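# Fork the loose switch onto the rack's yellow-taped rails

## Task

With the fork, carry the unscrewed switch onto the pair of rack rails marked with yellow tape and push it all the way in. The rack is loose and must stay where it began, tilted no more than a little; tipping it further counts as failure.

## Robot and tools

Robot: one six-joint arm (Elite-style, UR-like chain) on a base at (0, 0, +0.094) m in the scene frame, tilted very slightly. Its tool is a rigid steel lifting fork with no motor or sensor, so no action controls it and no reading comes from it. A load stays on only through the fork's shape, gravity and friction.

Frame: all poses, velocities and targets are in the scene frame. Its origin is on the table top beneath the base, +z up, +y to the left when looking along +x. Offsets use the scene axes, and turns pivot about the Hand target's position.

Fork geometry: two blades, 240 mm long, 30 mm wide, 8 mm thick, 110 mm apart, pointing along the tool point's -y axis. The tool point sits between the blades, halfway along them, on their load-bearing faces. The blade tips are 120 mm from it toward tool -y and the upright legs 120 mm toward tool +y. Load faces look along tool -z, so blades are level when tool +z points straight down; if the tips droop, the load slides off. A block about 10 cm long sticks out toward tool -y near the last joint and turns with the fork. A heavy load makes the tool point sag and tilt; compare the reported pose with what was sent and correct.

execute_actions(actions, cameras): actions is a list of actions; each action is a table of 1 to 15 rows, one row per 1/30 s step, and a short table repeats its last row until step 15. Each row is six numbers in [-1, 1]: dx, dy, dz, rx, ry, rz. These are an offset of the tool point's target from the Hand target as it stood when that action began, not from the previous row. Scale: 1.0 = 0.6 m for dx, dy, dz, and 1.0 = 180 degrees for rx, ry, rz, which form one rotation vector. Sending the same offset again moves further. An all-zero action re-requests the current Hand target. Images come back only if actions is empty or cameras names them; an empty actions list also shows the scene number and fields other results may omit.

move(target, speed, blend, blocking, cameras): target is one row of six numbers in the same scaled offset units, or a list of up to 15 such rows, every row counted from the same starting Hand target. The path is straight; the tool point lags and can overshoot speed, especially with the arm stretched. speed is in m/s, 0.002 to 3.2, default 0.25 (turns up to twice that in rad/s); one value or one per row. blend in metres rounds corners for lists; 0 stops at each row. The whole list must fit within 10 s. blocking=false returns after about 0.5 s while motion continues. The result adds a move: line: done (within 3 mm and 2 degrees), off_target, moving, held, or fault, plus limits=paced (pose clipped) or limits=held (steps withheld). done does not mean contact is absent.

wait(seconds): 0 to 3600; lets time pass without new commands; a running move continues and may end the wait early. stop(): brakes the current move. zoom_image(camera, region): camera is cam_head_left, cam_head_right or cam_wrist; region [x0, y0, x1, y1] in pixels of that camera's latest image, at most 504 by 504. read_manual(section): licence text only. finished_scene(scene): scene is 1 or 2; irreversible; the result says if the task succeeded.

Result lines: end_effector_position (m), end_effector_quat_wxyz, end-effector velocities (m/s, rad/s; omitted when joints are at rest), Hand target (last commanded pose after clipping, the base for the next offsets), Joint positions (base outward), Joint torques (whole drive output, with offset and noise; positive toward larger joint angle). The tool point often stops short of the Hand target; send the remaining distance as an offset. Orientation commands are clipped to within 32 degrees of the measured orientation each step. Motion trails commands by about 0.15 s.

Cameras: cam_head_left and cam_head_right (672x504, fixed on one bar) and cam_wrist (672x504, on the hand). Calibration is given per camera; fixed cameras may be off by up to about 2.3 degrees and 9 mm.

Hazards: contact force near 150 N, or joint contact torque at its limit (293, 293, 133, 49.8, 49.8, 49.8 N m), causes a 10 s fault stop. The arm is stiff, so aiming even slightly beyond a firm contact can fault; to release a push, command the target back past the tool point. Faster moves hit harder, and moves do not slow for obstacles. Avoid paths close to the base, which can whip the elbow round. Holding loads, stretching out or pushing at unreachable poses heats motors: MOTOR HOT appears at 70 °C and the brakes lock at 85 °C for 30 to 60 s. Do not drop parts, release them while moving, slam or hit fixed or heavy things, push the rack out of place or tilt it, or let anything leave the table. Loose objects may occasionally be nudged by an outside push.

Each tool is called after ">>>" by a JSON object that holds its "api" and its "payload".

## Session

>>> {"api": "execute_actions", "payload": {"actions": [], "cameras": ["all"]}}

Scene clock: 0.00 s.
end_effector_position=(+1.0827, +0.3303, +0.3958) end_effector_quat_wxyz=(+0.492, +0.602, -0.574, +0.259)
Joint positions: [3.577 -0.479 0.353 -0.465 -2.377 -2.362]
Joint velocities: within noise
Joint torques (N m): no reading
Hand target: +1.0827, +0.3303, +0.3958; +0.492, +0.602, -0.574, +0.259

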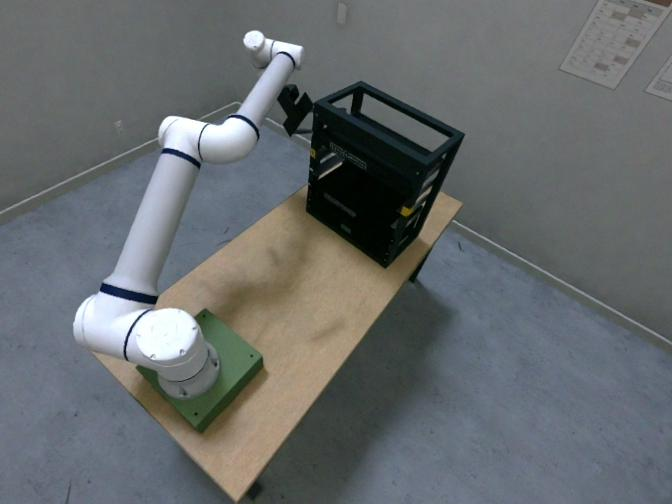

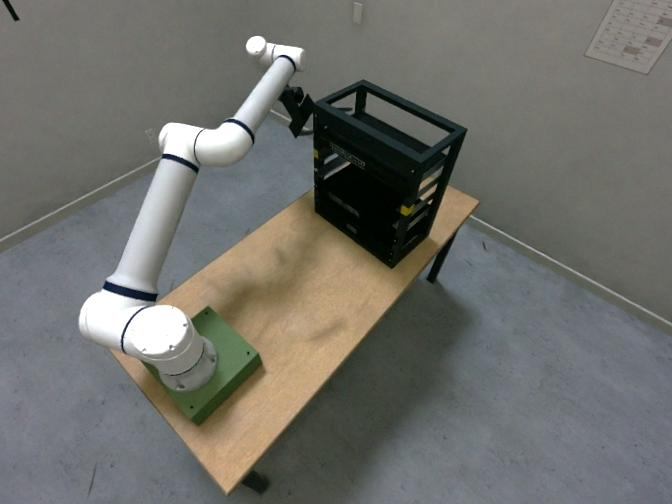

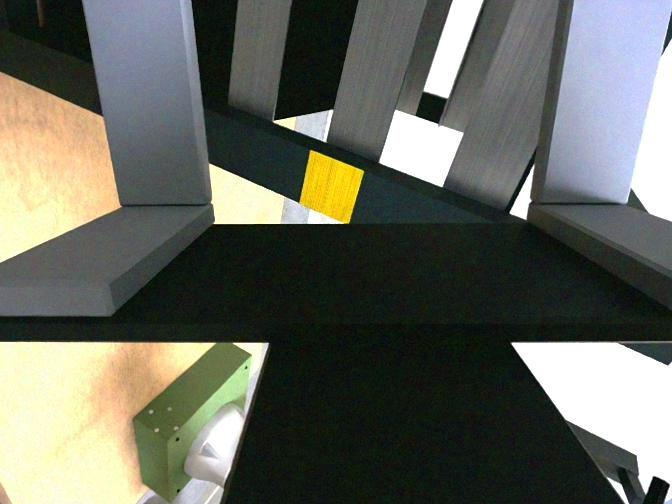

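>>> {"api": "zoom_image", "payload": {"camera": "cam_head_left", "region": [270, 60, 490, 280]}}

>>> {"api": "zoom_image", "payload": {"camera": "cam_head_right", "region": [270, 60, 490, 280]}}

Scaled by 2.291.

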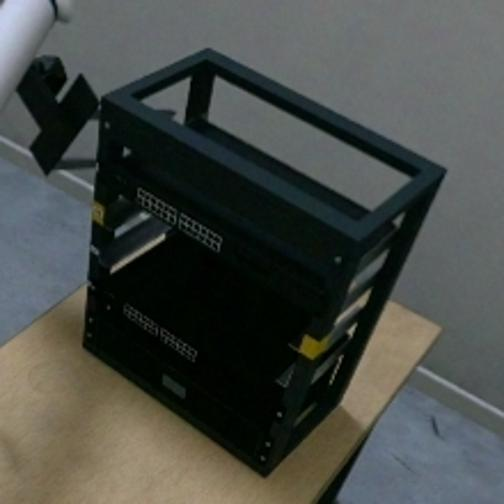

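Scaled by 2.291.

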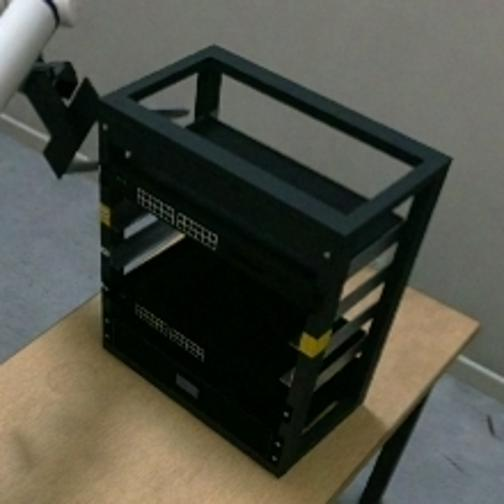

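>>> {"api": "zoom_image", "payload": {"camera": "cam_head_left", "region": [300, 130, 420, 250]}}

>>> {"api": "zoom_image", "payload": {"camera": "cam_wrist", "region": [0, 0, 504, 378]}}

Scaled by 4.200.

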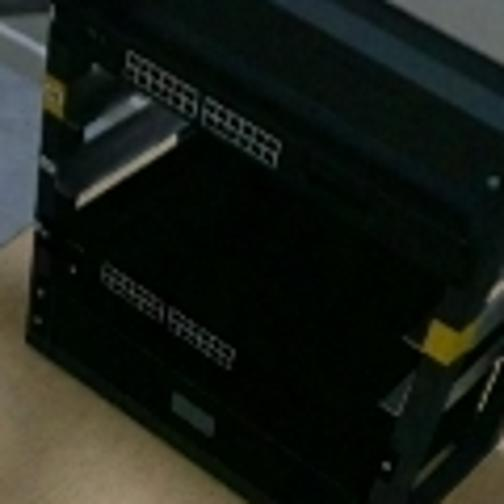

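Scaled by 1.000.

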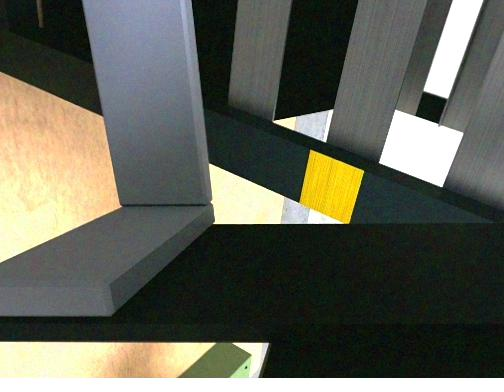

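>>> {"api": "move", "payload": {"target": [[-0.667, 0.1667, 0.25, 0, 0, 0], [-0.7487, -0.3838, 0.237, 0.3044, -0.55, 0.2827]], "speed": [0.3, 0.4], "blend": [0.05, 0], "cameras": ["all"]}}

Scene clock: 129.23 s.
end_effector_position=(+0.6334, +0.1000, +0.5380) end_effector_quat_wxyz=(+0.502, -0.500, +0.499, -0.500)
Joint positions: [2.942 -1.105 2.622 -4.649 -1.321 -3.136]
Joint torques (N m): [-20.59 -42.37 -27.85 -9.65 1.75 3.29]
Hand target: +0.6335, +0.1000, +0.5380; +0.502, -0.500, +0.499, -0.500
Off the commanded pose: 0.000 m, 0 deg.
move: done
cam_wrist: T_world_to_cam=[[0.03046, -0.99943, -0.01443, 0.09795], [-0.34332, 0.0031, -0.93921, 0.59384], [0.93873, 0.03356, -0.34303, -0.31899]] pos_world=[0.50034, 0.10676, 0.44974]

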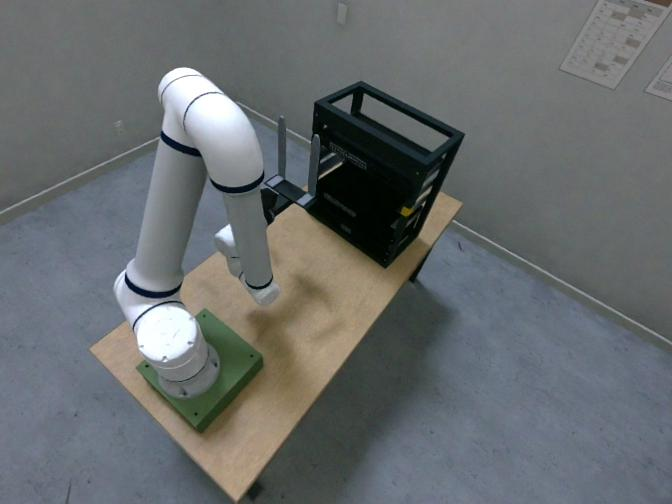

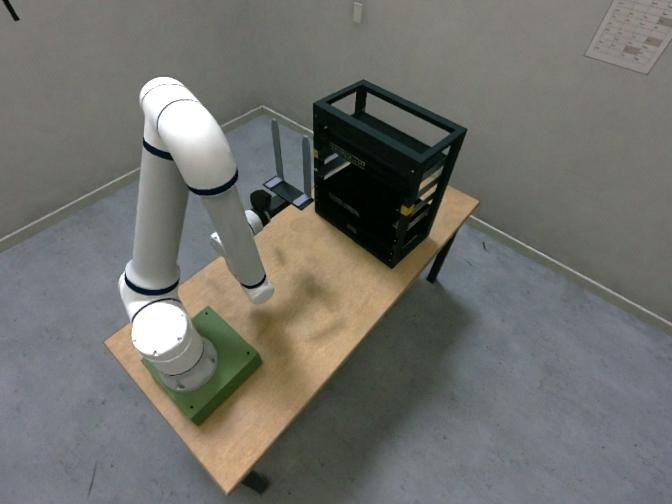

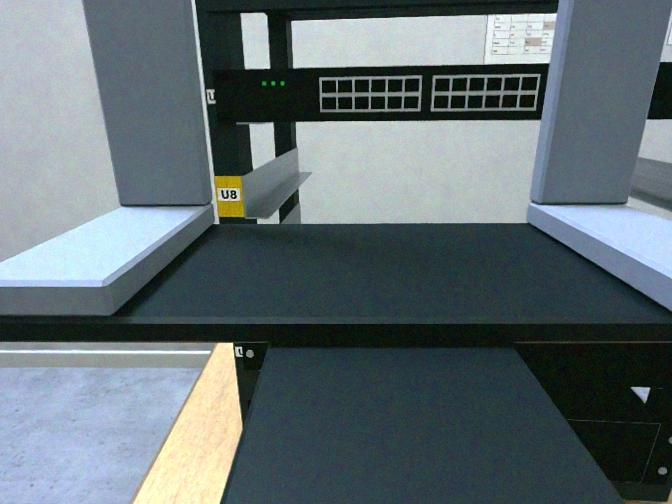

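>>> {"api": "zoom_image", "payload": {"camera": "cam_wrist", "region": [190, 0, 570, 230]}}

>>> {"api": "move", "payload": {"target": [0, -0.3, 0.05, 0, 0, 0], "speed": 0.4, "cameras": ["cam_wrist"]}}

Scaled by 1.326.

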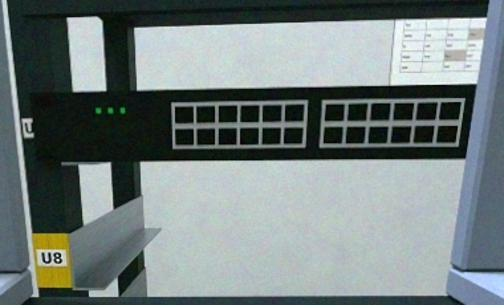

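Scene clock: 134.30 s.
end_effector_position=(+0.6334, -0.0799, +0.5680) end_effector_quat_wxyz=(+0.502, -0.500, +0.499, -0.500)
Joint positions: [2.422 -1.2 2.63 -4.559 -0.801 -3.142]
Joint torques (N m): [-20.46 -63.8 -32.1 -2.67 1.83 -2.15]
Hand target: +0.6335, -0.0800, +0.5680; +0.502, -0.500, +0.499, -0.500
Off the commanded pose: 0.000 m, 0 deg.
move: done
cam_wrist: T_world_to_cam=[[0.03043, -0.99943, -0.01452, -0.08136], [-0.34302, 0.0032, -0.93932, 0.62243], [0.93883, 0.03357, -0.34273, -0.30299]] pos_world=[0.50044, -0.07314, 0.47964]

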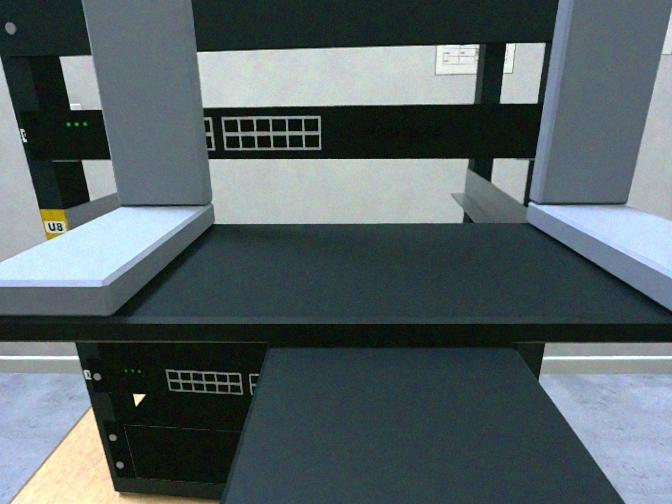

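>>> {"api": "move", "payload": {"target": [0, -0.133, -0.1667, 0, 0, 0], "speed": 0.4, "cameras": ["cam_wrist"]}}

>>> {"api": "zoom_image", "payload": {"camera": "cam_wrist", "region": [190, 0, 570, 240]}}

Scene clock: 211.27 s.
end_effector_position=(+0.6335, -0.1597, +0.4681) end_effector_quat_wxyz=(+0.502, -0.500, +0.499, -0.500)
Joint positions: [2.255 -0.884 2.557 -4.799 -0.634 -3.146]
Joint torques (N m): [-19.52 -50.44 -10.25 -6.72 1.96 3.35]
Hand target: +0.6335, -0.1598, +0.4680; +0.502, -0.500, +0.499, -0.500
Off the commanded pose: 0.000 m, 0 deg.
move: done
cam_wrist: T_world_to_cam=[[0.03056, -0.99943, -0.01446, -0.16265], [-0.34323, 0.0031, -0.93925, 0.5289], [0.93875, 0.03367, -0.34294, -0.33441]] pos_world=[0.50044, -0.15294, 0.37974]

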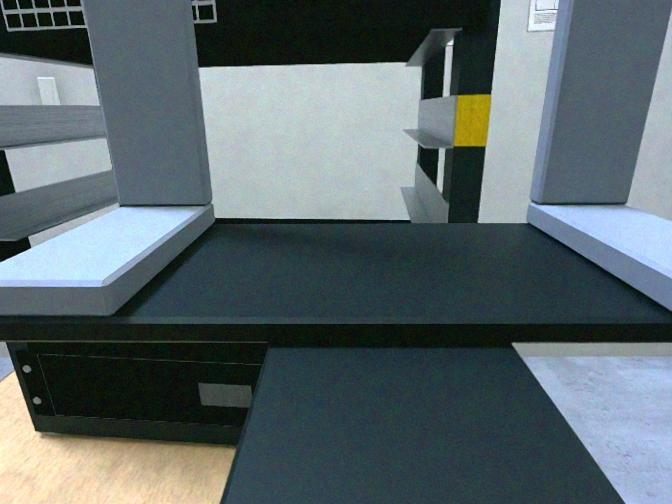

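Scaled by 1.326.

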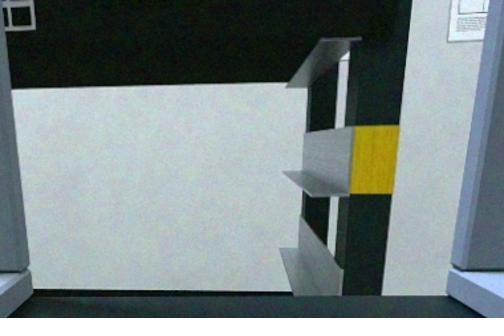

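>>> {"api": "move", "payload": {"target": [0.1048, 0.2463, -0.105, 0.01178, 0.4999, -0.01178], "speed": 0.4, "cameras": ["all"]}}

Scene clock: 266.47 s.
end_effector_position=(+0.6963, -0.0120, +0.4050) end_effector_quat_wxyz=(-0.003, +0.690, -0.724, +0.000)
Joint positions: [2.844 -1.784 2.13 -1.905 -1.564 -3.437]
Joint torques (N m): [10.49 -23.79 -97.04 -5.08 -2.07 3.63]
Hand target: +0.6963, -0.0120, +0.4050; -0.003, +0.690, -0.724, +0.000
Off the commanded pose: 0.000 m, 0 deg.
move: done
cam_wrist: T_world_to_cam=[[-0.06148, -0.99764, -0.03053, 0.05274], [-0.93821, 0.04733, 0.34281, 0.38632], [-0.34056, 0.04972, -0.93891, 0.71241]] pos_world=[0.60831, -0.00109, 0.53806]

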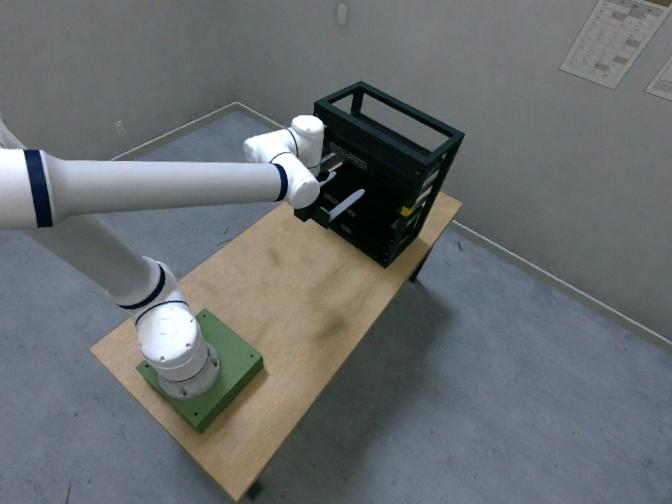

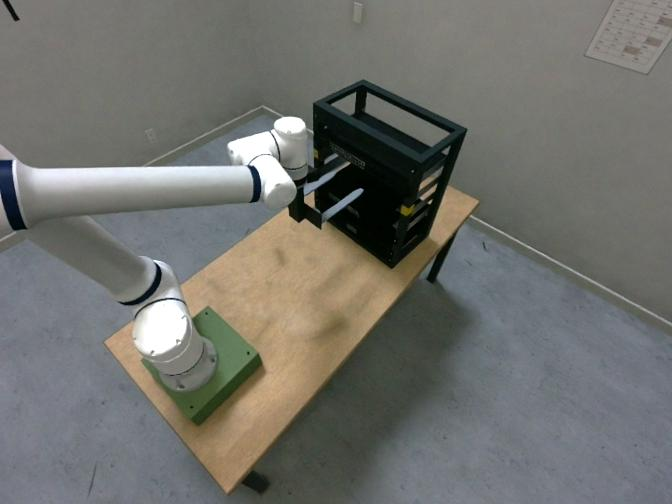

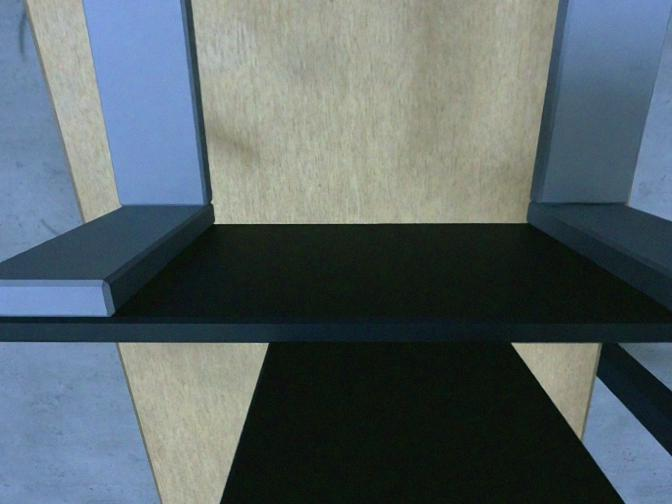

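>>> {"api": "move", "payload": {"target": [0.3515, -0.0165, 0, 0, 0, 0], "speed": 0.2, "cameras": ["all"]}}

>>> {"api": "zoom_image", "payload": {"camera": "cam_head_left", "region": [280, 80, 460, 240]}}

>>> {"api": "zoom_image", "payload": {"camera": "cam_head_right", "region": [280, 80, 460, 240]}}

Scene clock: 290.07 s.
end_effector_position=(+0.9071, -0.0219, +0.4050) end_effector_quat_wxyz=(-0.003, +0.690, -0.724, +0.000)
Joint positions: [2.928 -1.42 1.784 -1.923 -1.563 -3.353]
Joint torques (N m): [10.16 -65.68 -95.87 -5.33 -2.25 3.19]
Hand target: +0.9072, -0.0219, +0.4050; -0.003, +0.690, -0.724, +0.000
Off the commanded pose: 0.000 m, 0 deg.
move: done
cam_wrist: T_world_to_cam=[[-0.06152, -0.99764, -0.03061, 0.0559], [-0.93813, 0.04733, 0.34303, 0.58439], [-0.34077, 0.04982, -0.93883, 0.78482]] pos_world=[0.81911, -0.01099, 0.53806]

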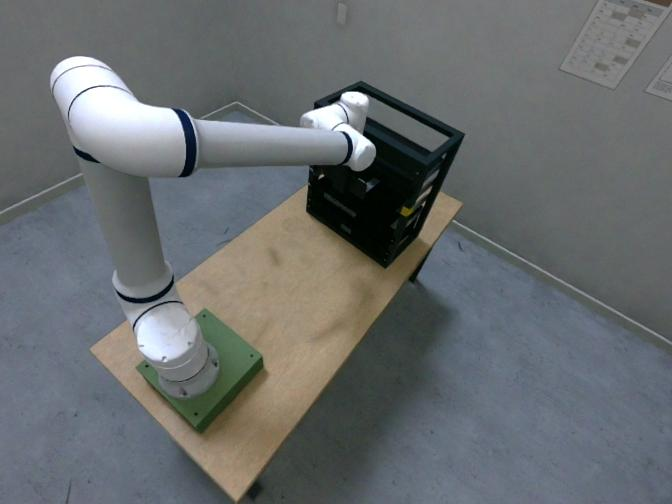

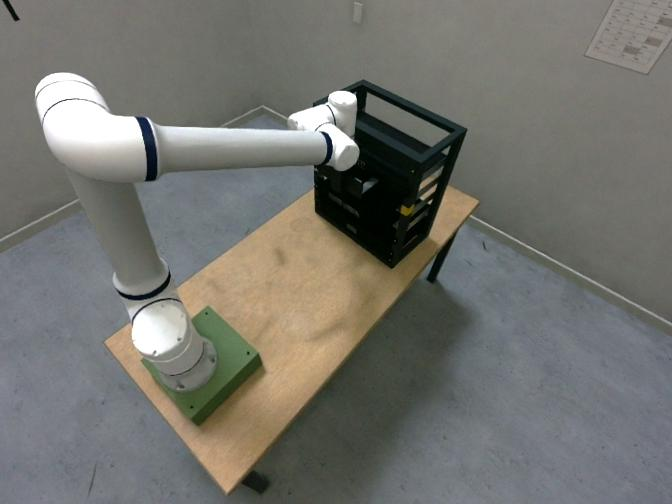

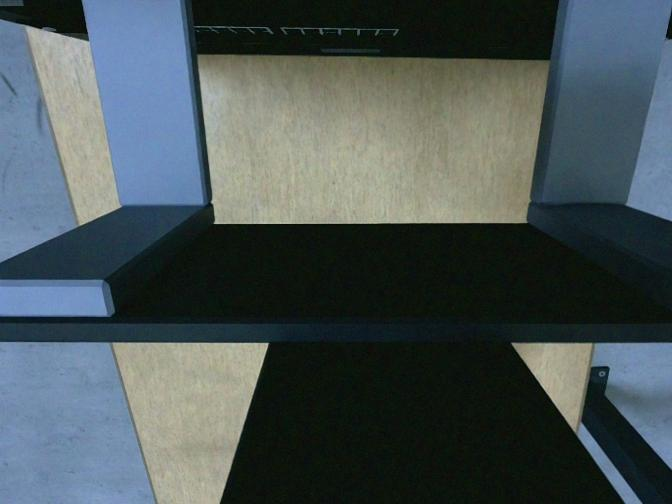

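Scaled by 2.800.

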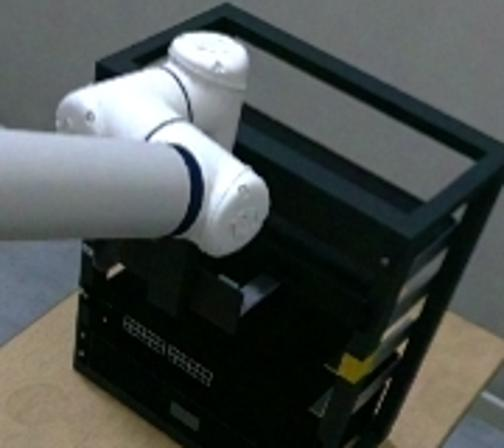

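Scaled by 2.800.

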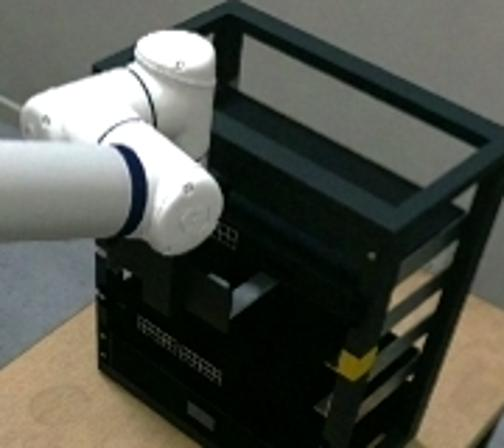

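>>> {"api": "zoom_image", "payload": {"camera": "cam_wrist", "region": [190, 0, 560, 90]}}

Scaled by 1.362.

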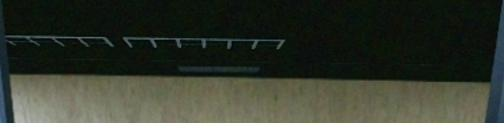

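>>> {"api": "move", "payload": {"target": [0, -0.0015, 0.025, 0, 0, -0.00644], "speed": 0.1}}

>>> {"api": "move", "payload": {"target": [0, 0, 0.02, 0, 0, 0], "speed": 0.02}}

Scene clock: 332.03 s.
end_effector_position=(+0.9072, -0.0228, +0.4198) end_effector_quat_wxyz=(-0.003, +0.682, -0.731, +0.000)
Joint positions: [2.931 -1.427 1.765 -1.897 -1.563 -3.33]
Joint torques (N m): [9.36 -90.58 -98.6 -5.37 -1.49 3.17]
Hand target: +0.9072, -0.0228, +0.4200; -0.003, +0.682, -0.731, +0.000
Off the commanded pose: 0.000 m, 0 deg.
move: done

Scene clock: 332.97 s.
end_effector_position=(+0.9072, -0.0228, +0.4318) end_effector_quat_wxyz=(-0.003, +0.682, -0.731, +0.000)
Joint positions: [2.931 -1.433 1.75 -1.876 -1.563 -3.33]
Joint torques (N m): [1.08 -90.32 -99.25 -5.28 -2.2 2.46]
Hand target: +0.9072, -0.0228, +0.4320; -0.003, +0.682, -0.731, +0.000
Off the commanded pose: 0.000 m, 0 deg.
move: done

>>> {"api": "move", "payload": {"target": [0, 0, 0.01, 0, 0, 0], "speed": 0.02}}

>>> {"api": "move", "payload": {"target": [0, 0, 0.01, 0, 0, 0], "speed": 0.02, "cameras": ["all"]}}

>>> {"api": "zoom_image", "payload": {"camera": "cam_head_right", "region": [290, 90, 430, 210]}}

Scene clock: 337.07 s.
end_effector_position=(+0.9072, -0.0228, +0.4378) end_effector_quat_wxyz=(-0.003, +0.682, -0.731, +0.000)
Joint positions: [2.931 -1.436 1.742 -1.865 -1.563 -3.33]
Joint torques (N m): [-14.57 -90.78 -98.54 -5.33 -2.04 -1.34]
Hand target: +0.9072, -0.0228, +0.4380; -0.003, +0.682, -0.731, +0.000
Off the commanded pose: 0.000 m, 0 deg.
move: done

Scene clock: 337.67 s.
end_effector_position=(+0.9072, -0.0228, +0.4437) end_effector_quat_wxyz=(-0.003, +0.682, -0.731, +0.000)
Joint positions: [2.931 -1.439 1.735 -1.855 -1.563 -3.33]
Joint torques (N m): [-15.51 -126.88 -143.88 -18.99 3.74 -1.77]
Hand target: +0.9072, -0.0228, +0.4440; -0.003, +0.682, -0.731, +0.000
Off the commanded pose: 0.000 m, 0 deg.
move: done
cam_wrist: T_world_to_cam=[[-0.08175, -0.99618, -0.03057, 0.07456], [-0.93688, 0.06635, 0.34331, 0.57052], [-0.33997, 0.0567, -0.93873, 0.82053]] pos_world=[0.81956, -0.01011, 0.57666]

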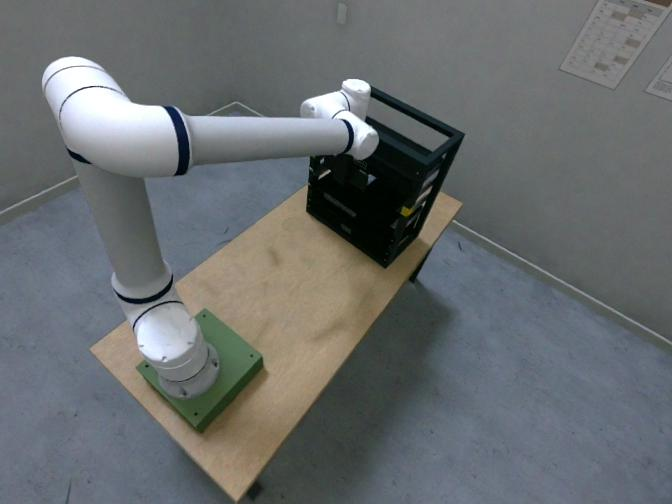

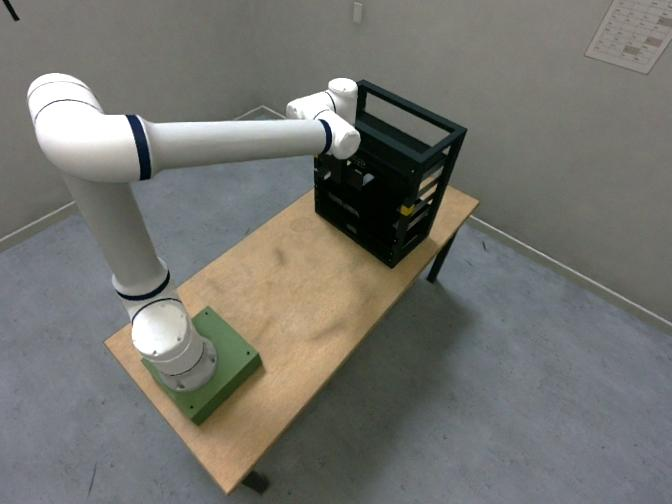

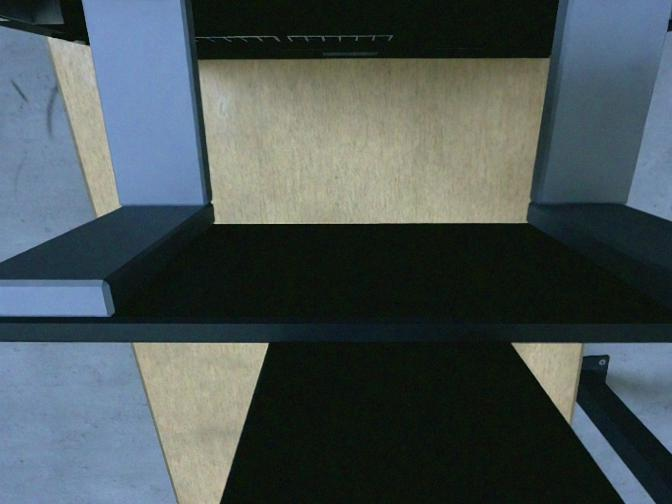

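Scaled by 3.600.

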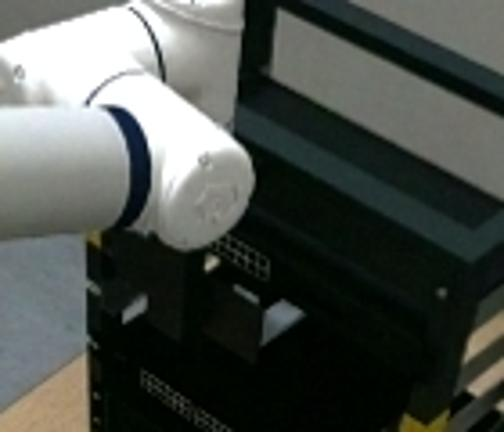

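>>> {"api": "move", "payload": {"target": [0, 0, 0.01, 0, 0, 0], "speed": 0.02, "cameras": ["cam_head_left", "cam_head_right"]}}

>>> {"api": "zoom_image", "payload": {"camera": "cam_head_left", "region": [290, 70, 470, 230]}}

>>> {"api": "zoom_image", "payload": {"camera": "cam_head_right", "region": [290, 90, 430, 210]}}

Scene clock: 346.53 s.
end_effector_position=(+0.9072, -0.0228, +0.4498) end_effector_quat_wxyz=(-0.003, +0.682, -0.731, +0.000)
Joint positions: [2.931 -1.442 1.727 -1.844 -1.563 -3.33]
Joint torques (N m): [-17.78 -126.67 -142.22 -18.57 3.8 -2.18]
Hand target: +0.9072, -0.0228, +0.4500; -0.003, +0.682, -0.731, +0.000
Off the commanded pose: 0.000 m, 0 deg.
move: done

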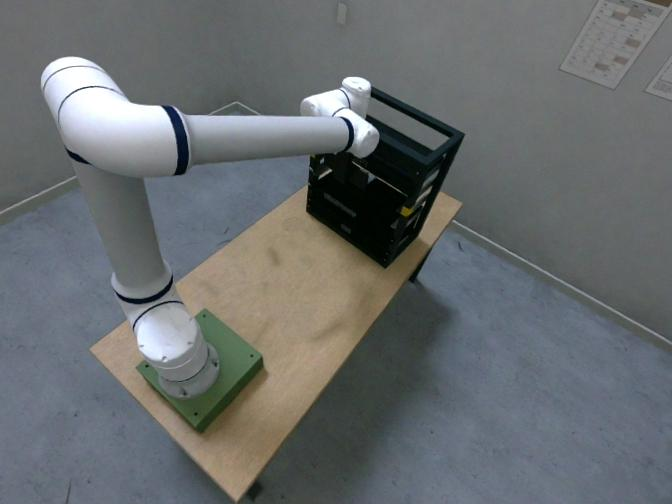

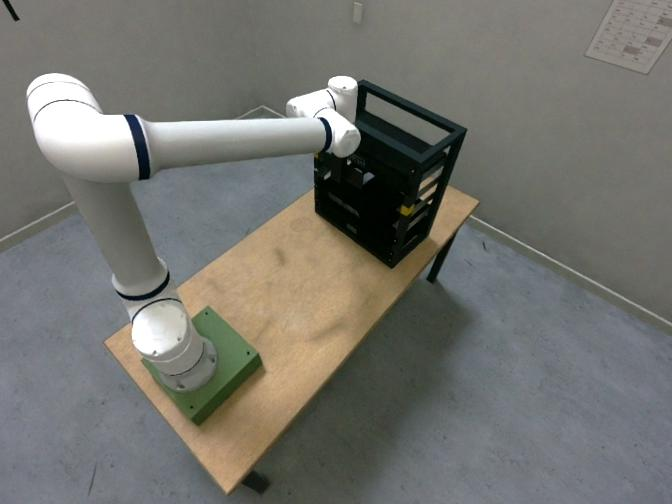

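Scaled by 2.800.

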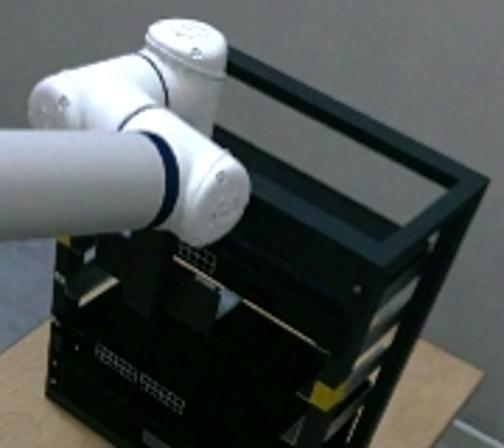

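Scaled by 3.600.

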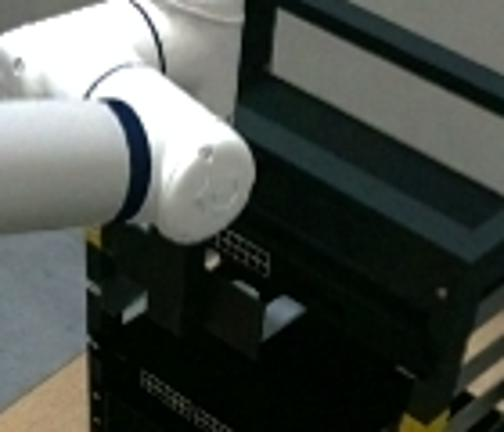

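>>> {"api": "move", "payload": {"target": [-0.133, 0.00907, 0, 0, 0, 0], "speed": 0.06, "cameras": ["all"]}}

>>> {"api": "zoom_image", "payload": {"camera": "cam_head_left", "region": [290, 70, 470, 230]}}

>>> {"api": "zoom_image", "payload": {"camera": "cam_head_right", "region": [290, 70, 470, 230]}}

Scene clock: 366.83 s.
end_effector_position=(+0.8276, -0.0174, +0.4500) end_effector_quat_wxyz=(-0.003, +0.682, -0.731, +0.000)
Joint positions: [2.908 -1.574 1.866 -1.851 -1.563 -3.353]
Joint torques (N m): [-22.62 -109.44 -118.2 -19.91 1.05 -2.24]
Hand target: +0.8274, -0.0174, +0.4500; -0.003, +0.682, -0.731, +0.000
Off the commanded pose: 0.000 m, 0 deg.
move: done
cam_wrist: T_world_to_cam=[[-0.08172, -0.99619, -0.03049, 0.07355], [-0.93695, 0.06636, 0.3431, 0.49357], [-0.33976, 0.0566, -0.93881, 0.79906]] pos_world=[0.73996, -0.00471, 0.58306]

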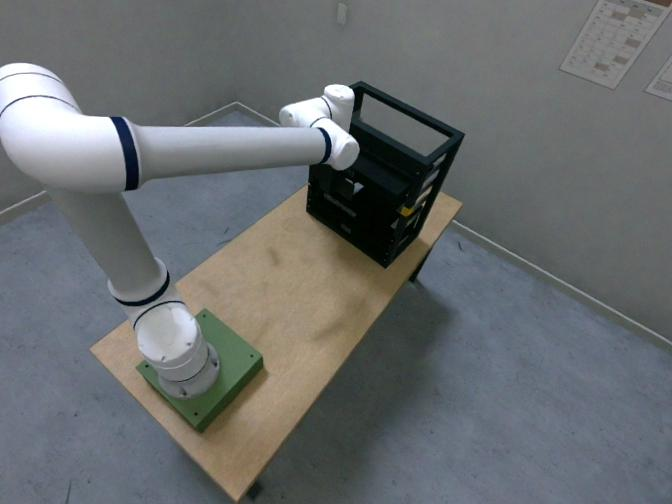

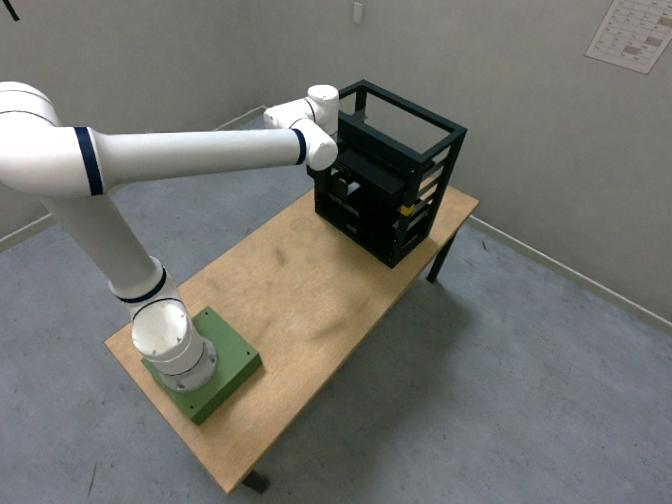

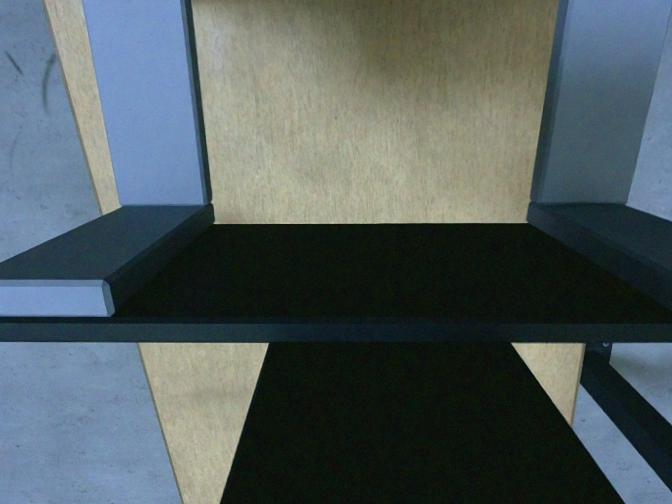

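Scaled by 2.800.

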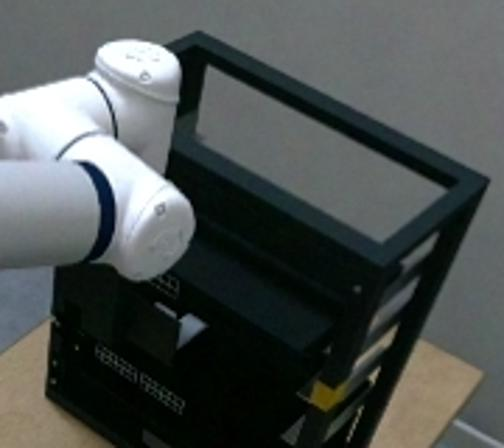

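Scaled by 2.800.

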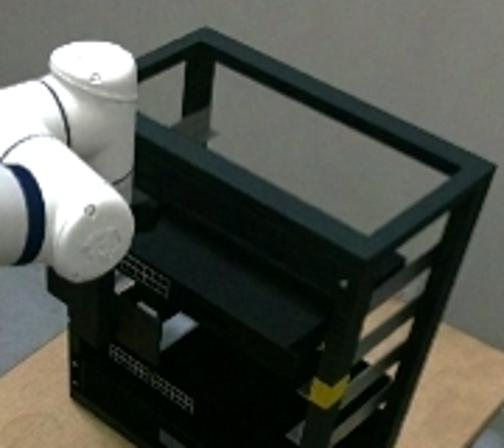

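>>> {"api": "move", "payload": {"target": [0, 0, -0.0367, 0, 0, 0], "speed": 0.025}}

>>> {"api": "move", "payload": {"target": [0.1145, -0.0078, 0, 0, 0, 0], "speed": 0.1, "cameras": ["all"]}}

>>> {"api": "zoom_image", "payload": {"camera": "cam_head_left", "region": [290, 70, 470, 230]}}

>>> {"api": "zoom_image", "payload": {"camera": "cam_head_right", "region": [290, 70, 470, 230]}}

Scene clock: 379.67 s.
end_effector_position=(+0.8274, -0.0174, +0.4282) end_effector_quat_wxyz=(-0.003, +0.682, -0.731, +0.000)
Joint positions: [2.908 -1.563 1.895 -1.891 -1.563 -3.353]
Joint torques (N m): [3.74 -48.62 -73.57 -10.33 -0.51 3.36]
Hand target: +0.8274, -0.0174, +0.4280; -0.003, +0.682, -0.731, +0.000
Off the commanded pose: 0.000 m, 0 deg.
move: done

Scene clock: 380.90 s.
end_effector_position=(+0.8960, -0.0220, +0.4280) end_effector_quat_wxyz=(-0.003, +0.682, -0.731, +0.000)
Joint positions: [2.928 -1.45 1.775 -1.885 -1.563 -3.333]
Joint torques (N m): [9.49 -60.49 -99.87 -5.22 -0.14 3.33]
Hand target: +0.8961, -0.0221, +0.4280; -0.003, +0.682, -0.731, +0.000
Off the commanded pose: 0.000 m, 0 deg.
move: done
cam_wrist: T_world_to_cam=[[-0.08175, -0.99618, -0.03058, 0.07386], [-0.93695, 0.06636, 0.3431, 0.56542], [-0.33976, 0.0567, -0.9388, 0.80188]] pos_world=[0.80826, -0.00941, 0.56106]

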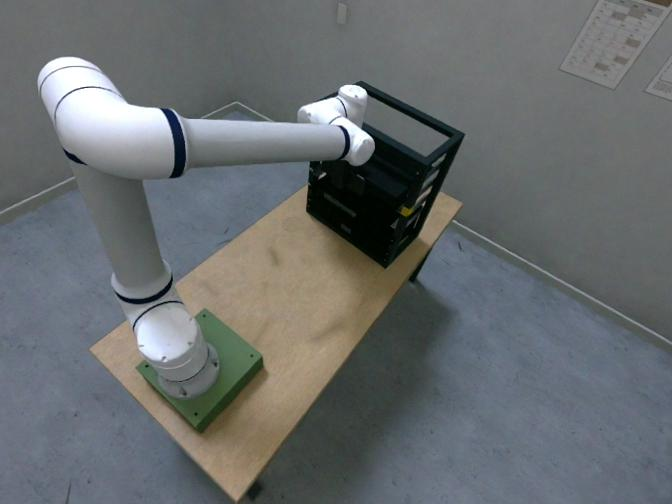

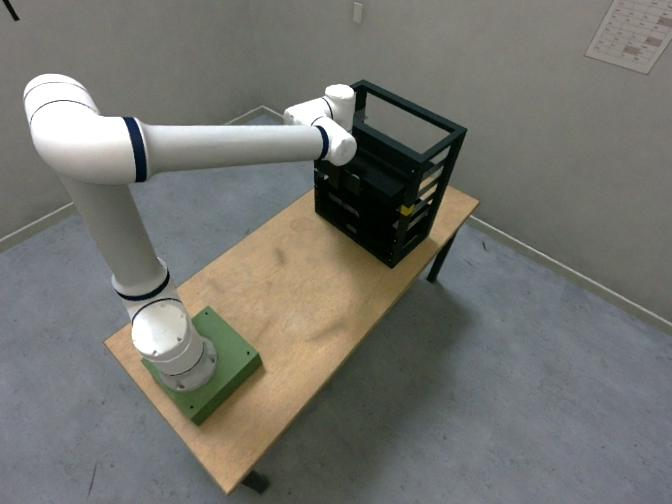

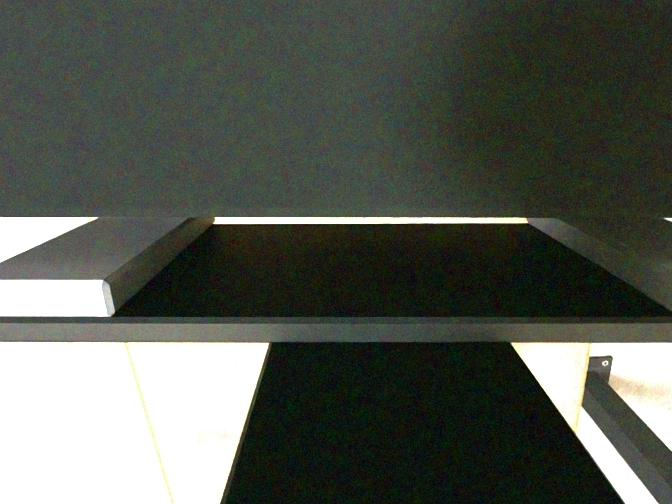

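Scaled by 2.800.

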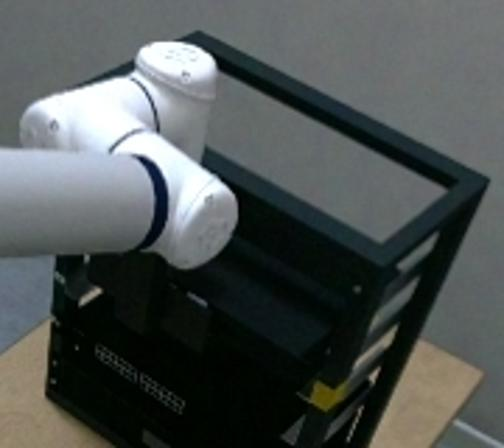

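Scaled by 2.800.

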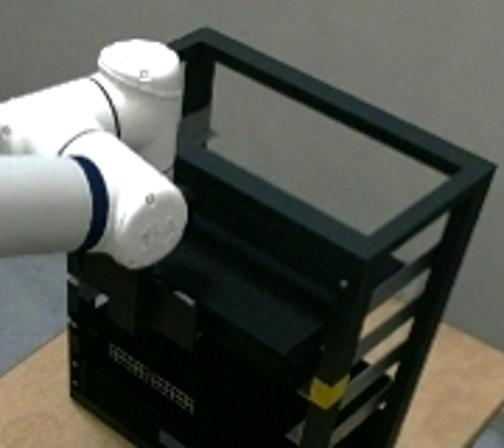

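>>> {"api": "move", "payload": {"target": [[0, 0, 0.0367, 0, 0, 0], [-0.4157, 0.0283, 0.0367, 0, 0, 0]], "speed": [0.025, 0.12], "cameras": ["all"]}}

>>> {"api": "zoom_image", "payload": {"camera": "cam_head_left", "region": [270, 90, 450, 250]}}

>>> {"api": "zoom_image", "payload": {"camera": "cam_head_right", "region": [270, 90, 450, 250]}}

Scene clock: 400.93 s.
end_effector_position=(+0.6469, -0.0051, +0.4500) end_effector_quat_wxyz=(-0.003, +0.682, -0.731, +0.000)
Joint positions: [2.829 -1.904 2.13 -1.785 -1.564 -3.432]
Joint torques (N m): [-22.47 -65.08 -116.73 -15.62 3.28 -2.1]
Hand target: +0.6467, -0.0051, +0.4500; -0.003, +0.682, -0.731, +0.000
Off the commanded pose: 0.000 m, 0 deg.
move: done
cam_wrist: T_world_to_cam=[[-0.08172, -0.99619, -0.03049, 0.07103], [-0.93695, 0.06636, 0.3431, 0.32335], [-0.33976, 0.0566, -0.93881, 0.73694]] pos_world=[0.55916, 0.00759, 0.58306]

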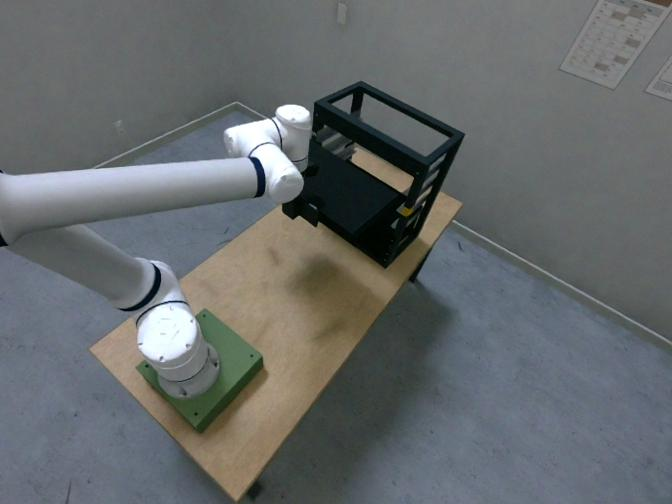

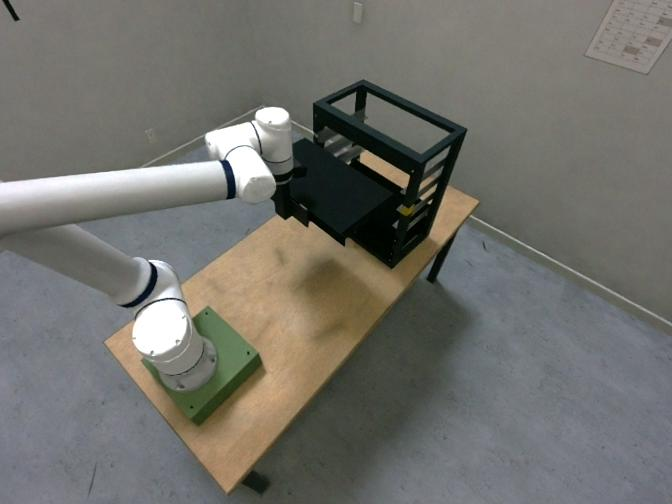

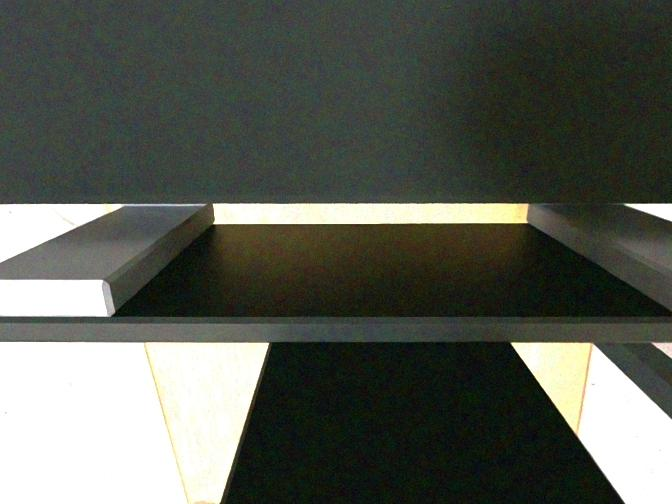

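Scaled by 2.800.

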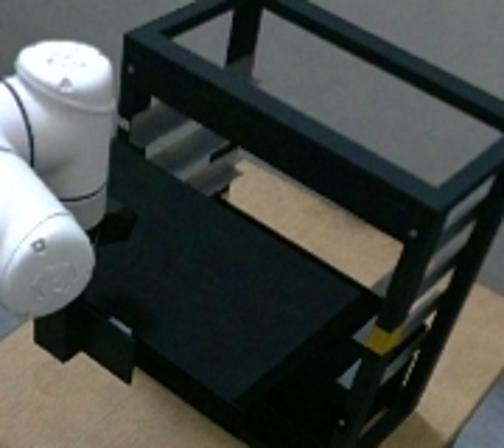

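Scaled by 2.800.

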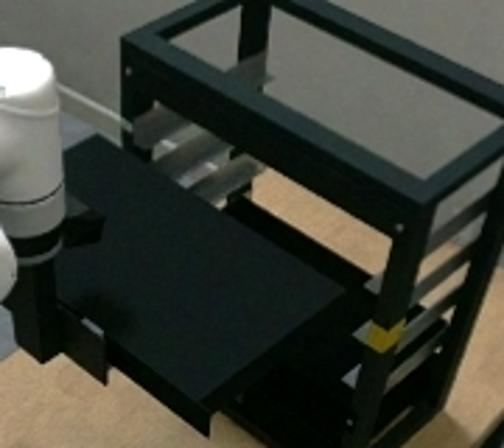

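>>> {"api": "move", "payload": {"target": [[0, 0, -0.1467, 0, 0, 0], [0.1497, -0.0102, -0.1467, 0, 0, 0]], "speed": [0.15, 0.08], "cameras": ["all"]}}

>>> {"api": "zoom_image", "payload": {"camera": "cam_head_left", "region": [280, 100, 440, 260]}}

>>> {"api": "zoom_image", "payload": {"camera": "cam_head_right", "region": [280, 100, 440, 260]}}

Scene clock: 423.20 s.
end_effector_position=(+0.7363, -0.0112, +0.3620) end_effector_quat_wxyz=(-0.003, +0.682, -0.731, +0.000)
Joint positions: [2.875 -1.678 2.126 -2.007 -1.564 -3.386]
Joint torques (N m): [9.85 -61.24 -133.72 -21.11 1.15 3.28]
Hand target: +0.7365, -0.0112, +0.3620; -0.003, +0.682, -0.731, +0.000
Off the commanded pose: 0.000 m, 0 deg.
move: done
cam_wrist: T_world_to_cam=[[-0.08175, -0.99618, -0.03058, 0.06965], [-0.93695, 0.06636, 0.3431, 0.4378], [-0.33976, 0.0567, -0.9388, 0.68507]] pos_world=[0.64866, 0.00149, 0.49506]

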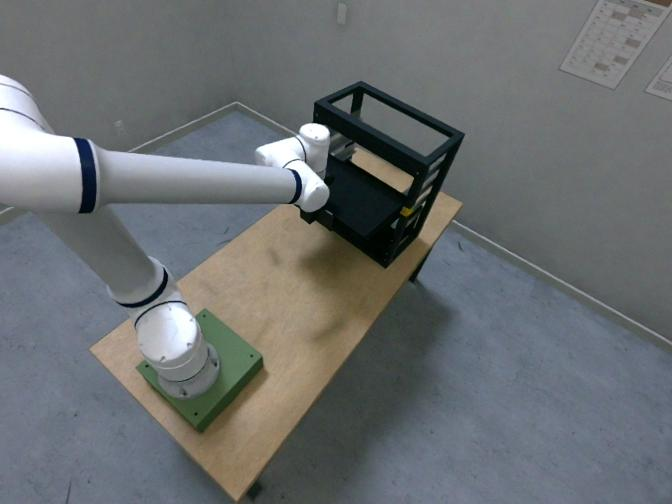

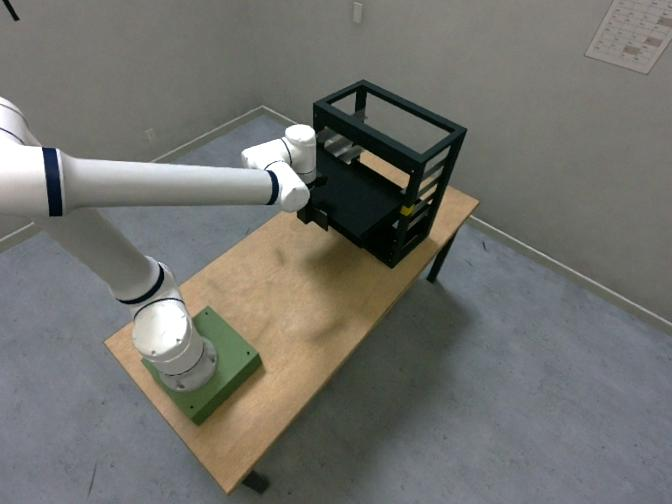

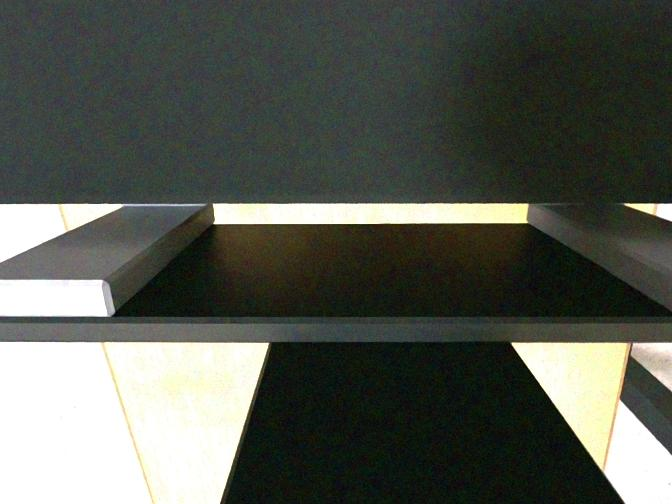

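Scaled by 3.150.

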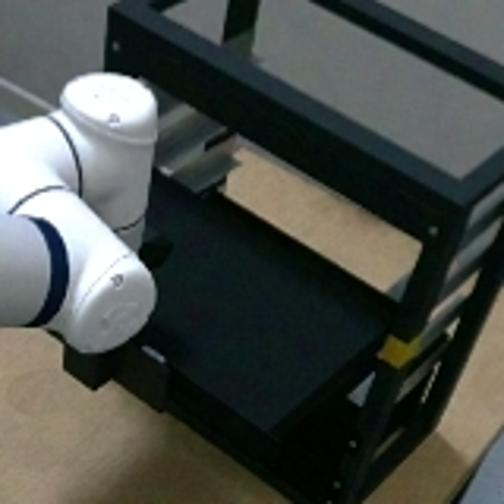

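Scaled by 3.150.

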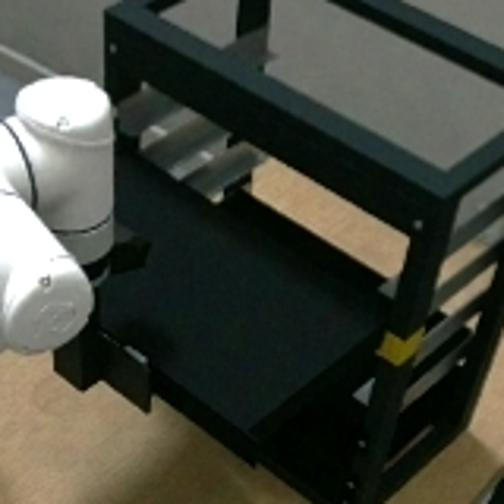

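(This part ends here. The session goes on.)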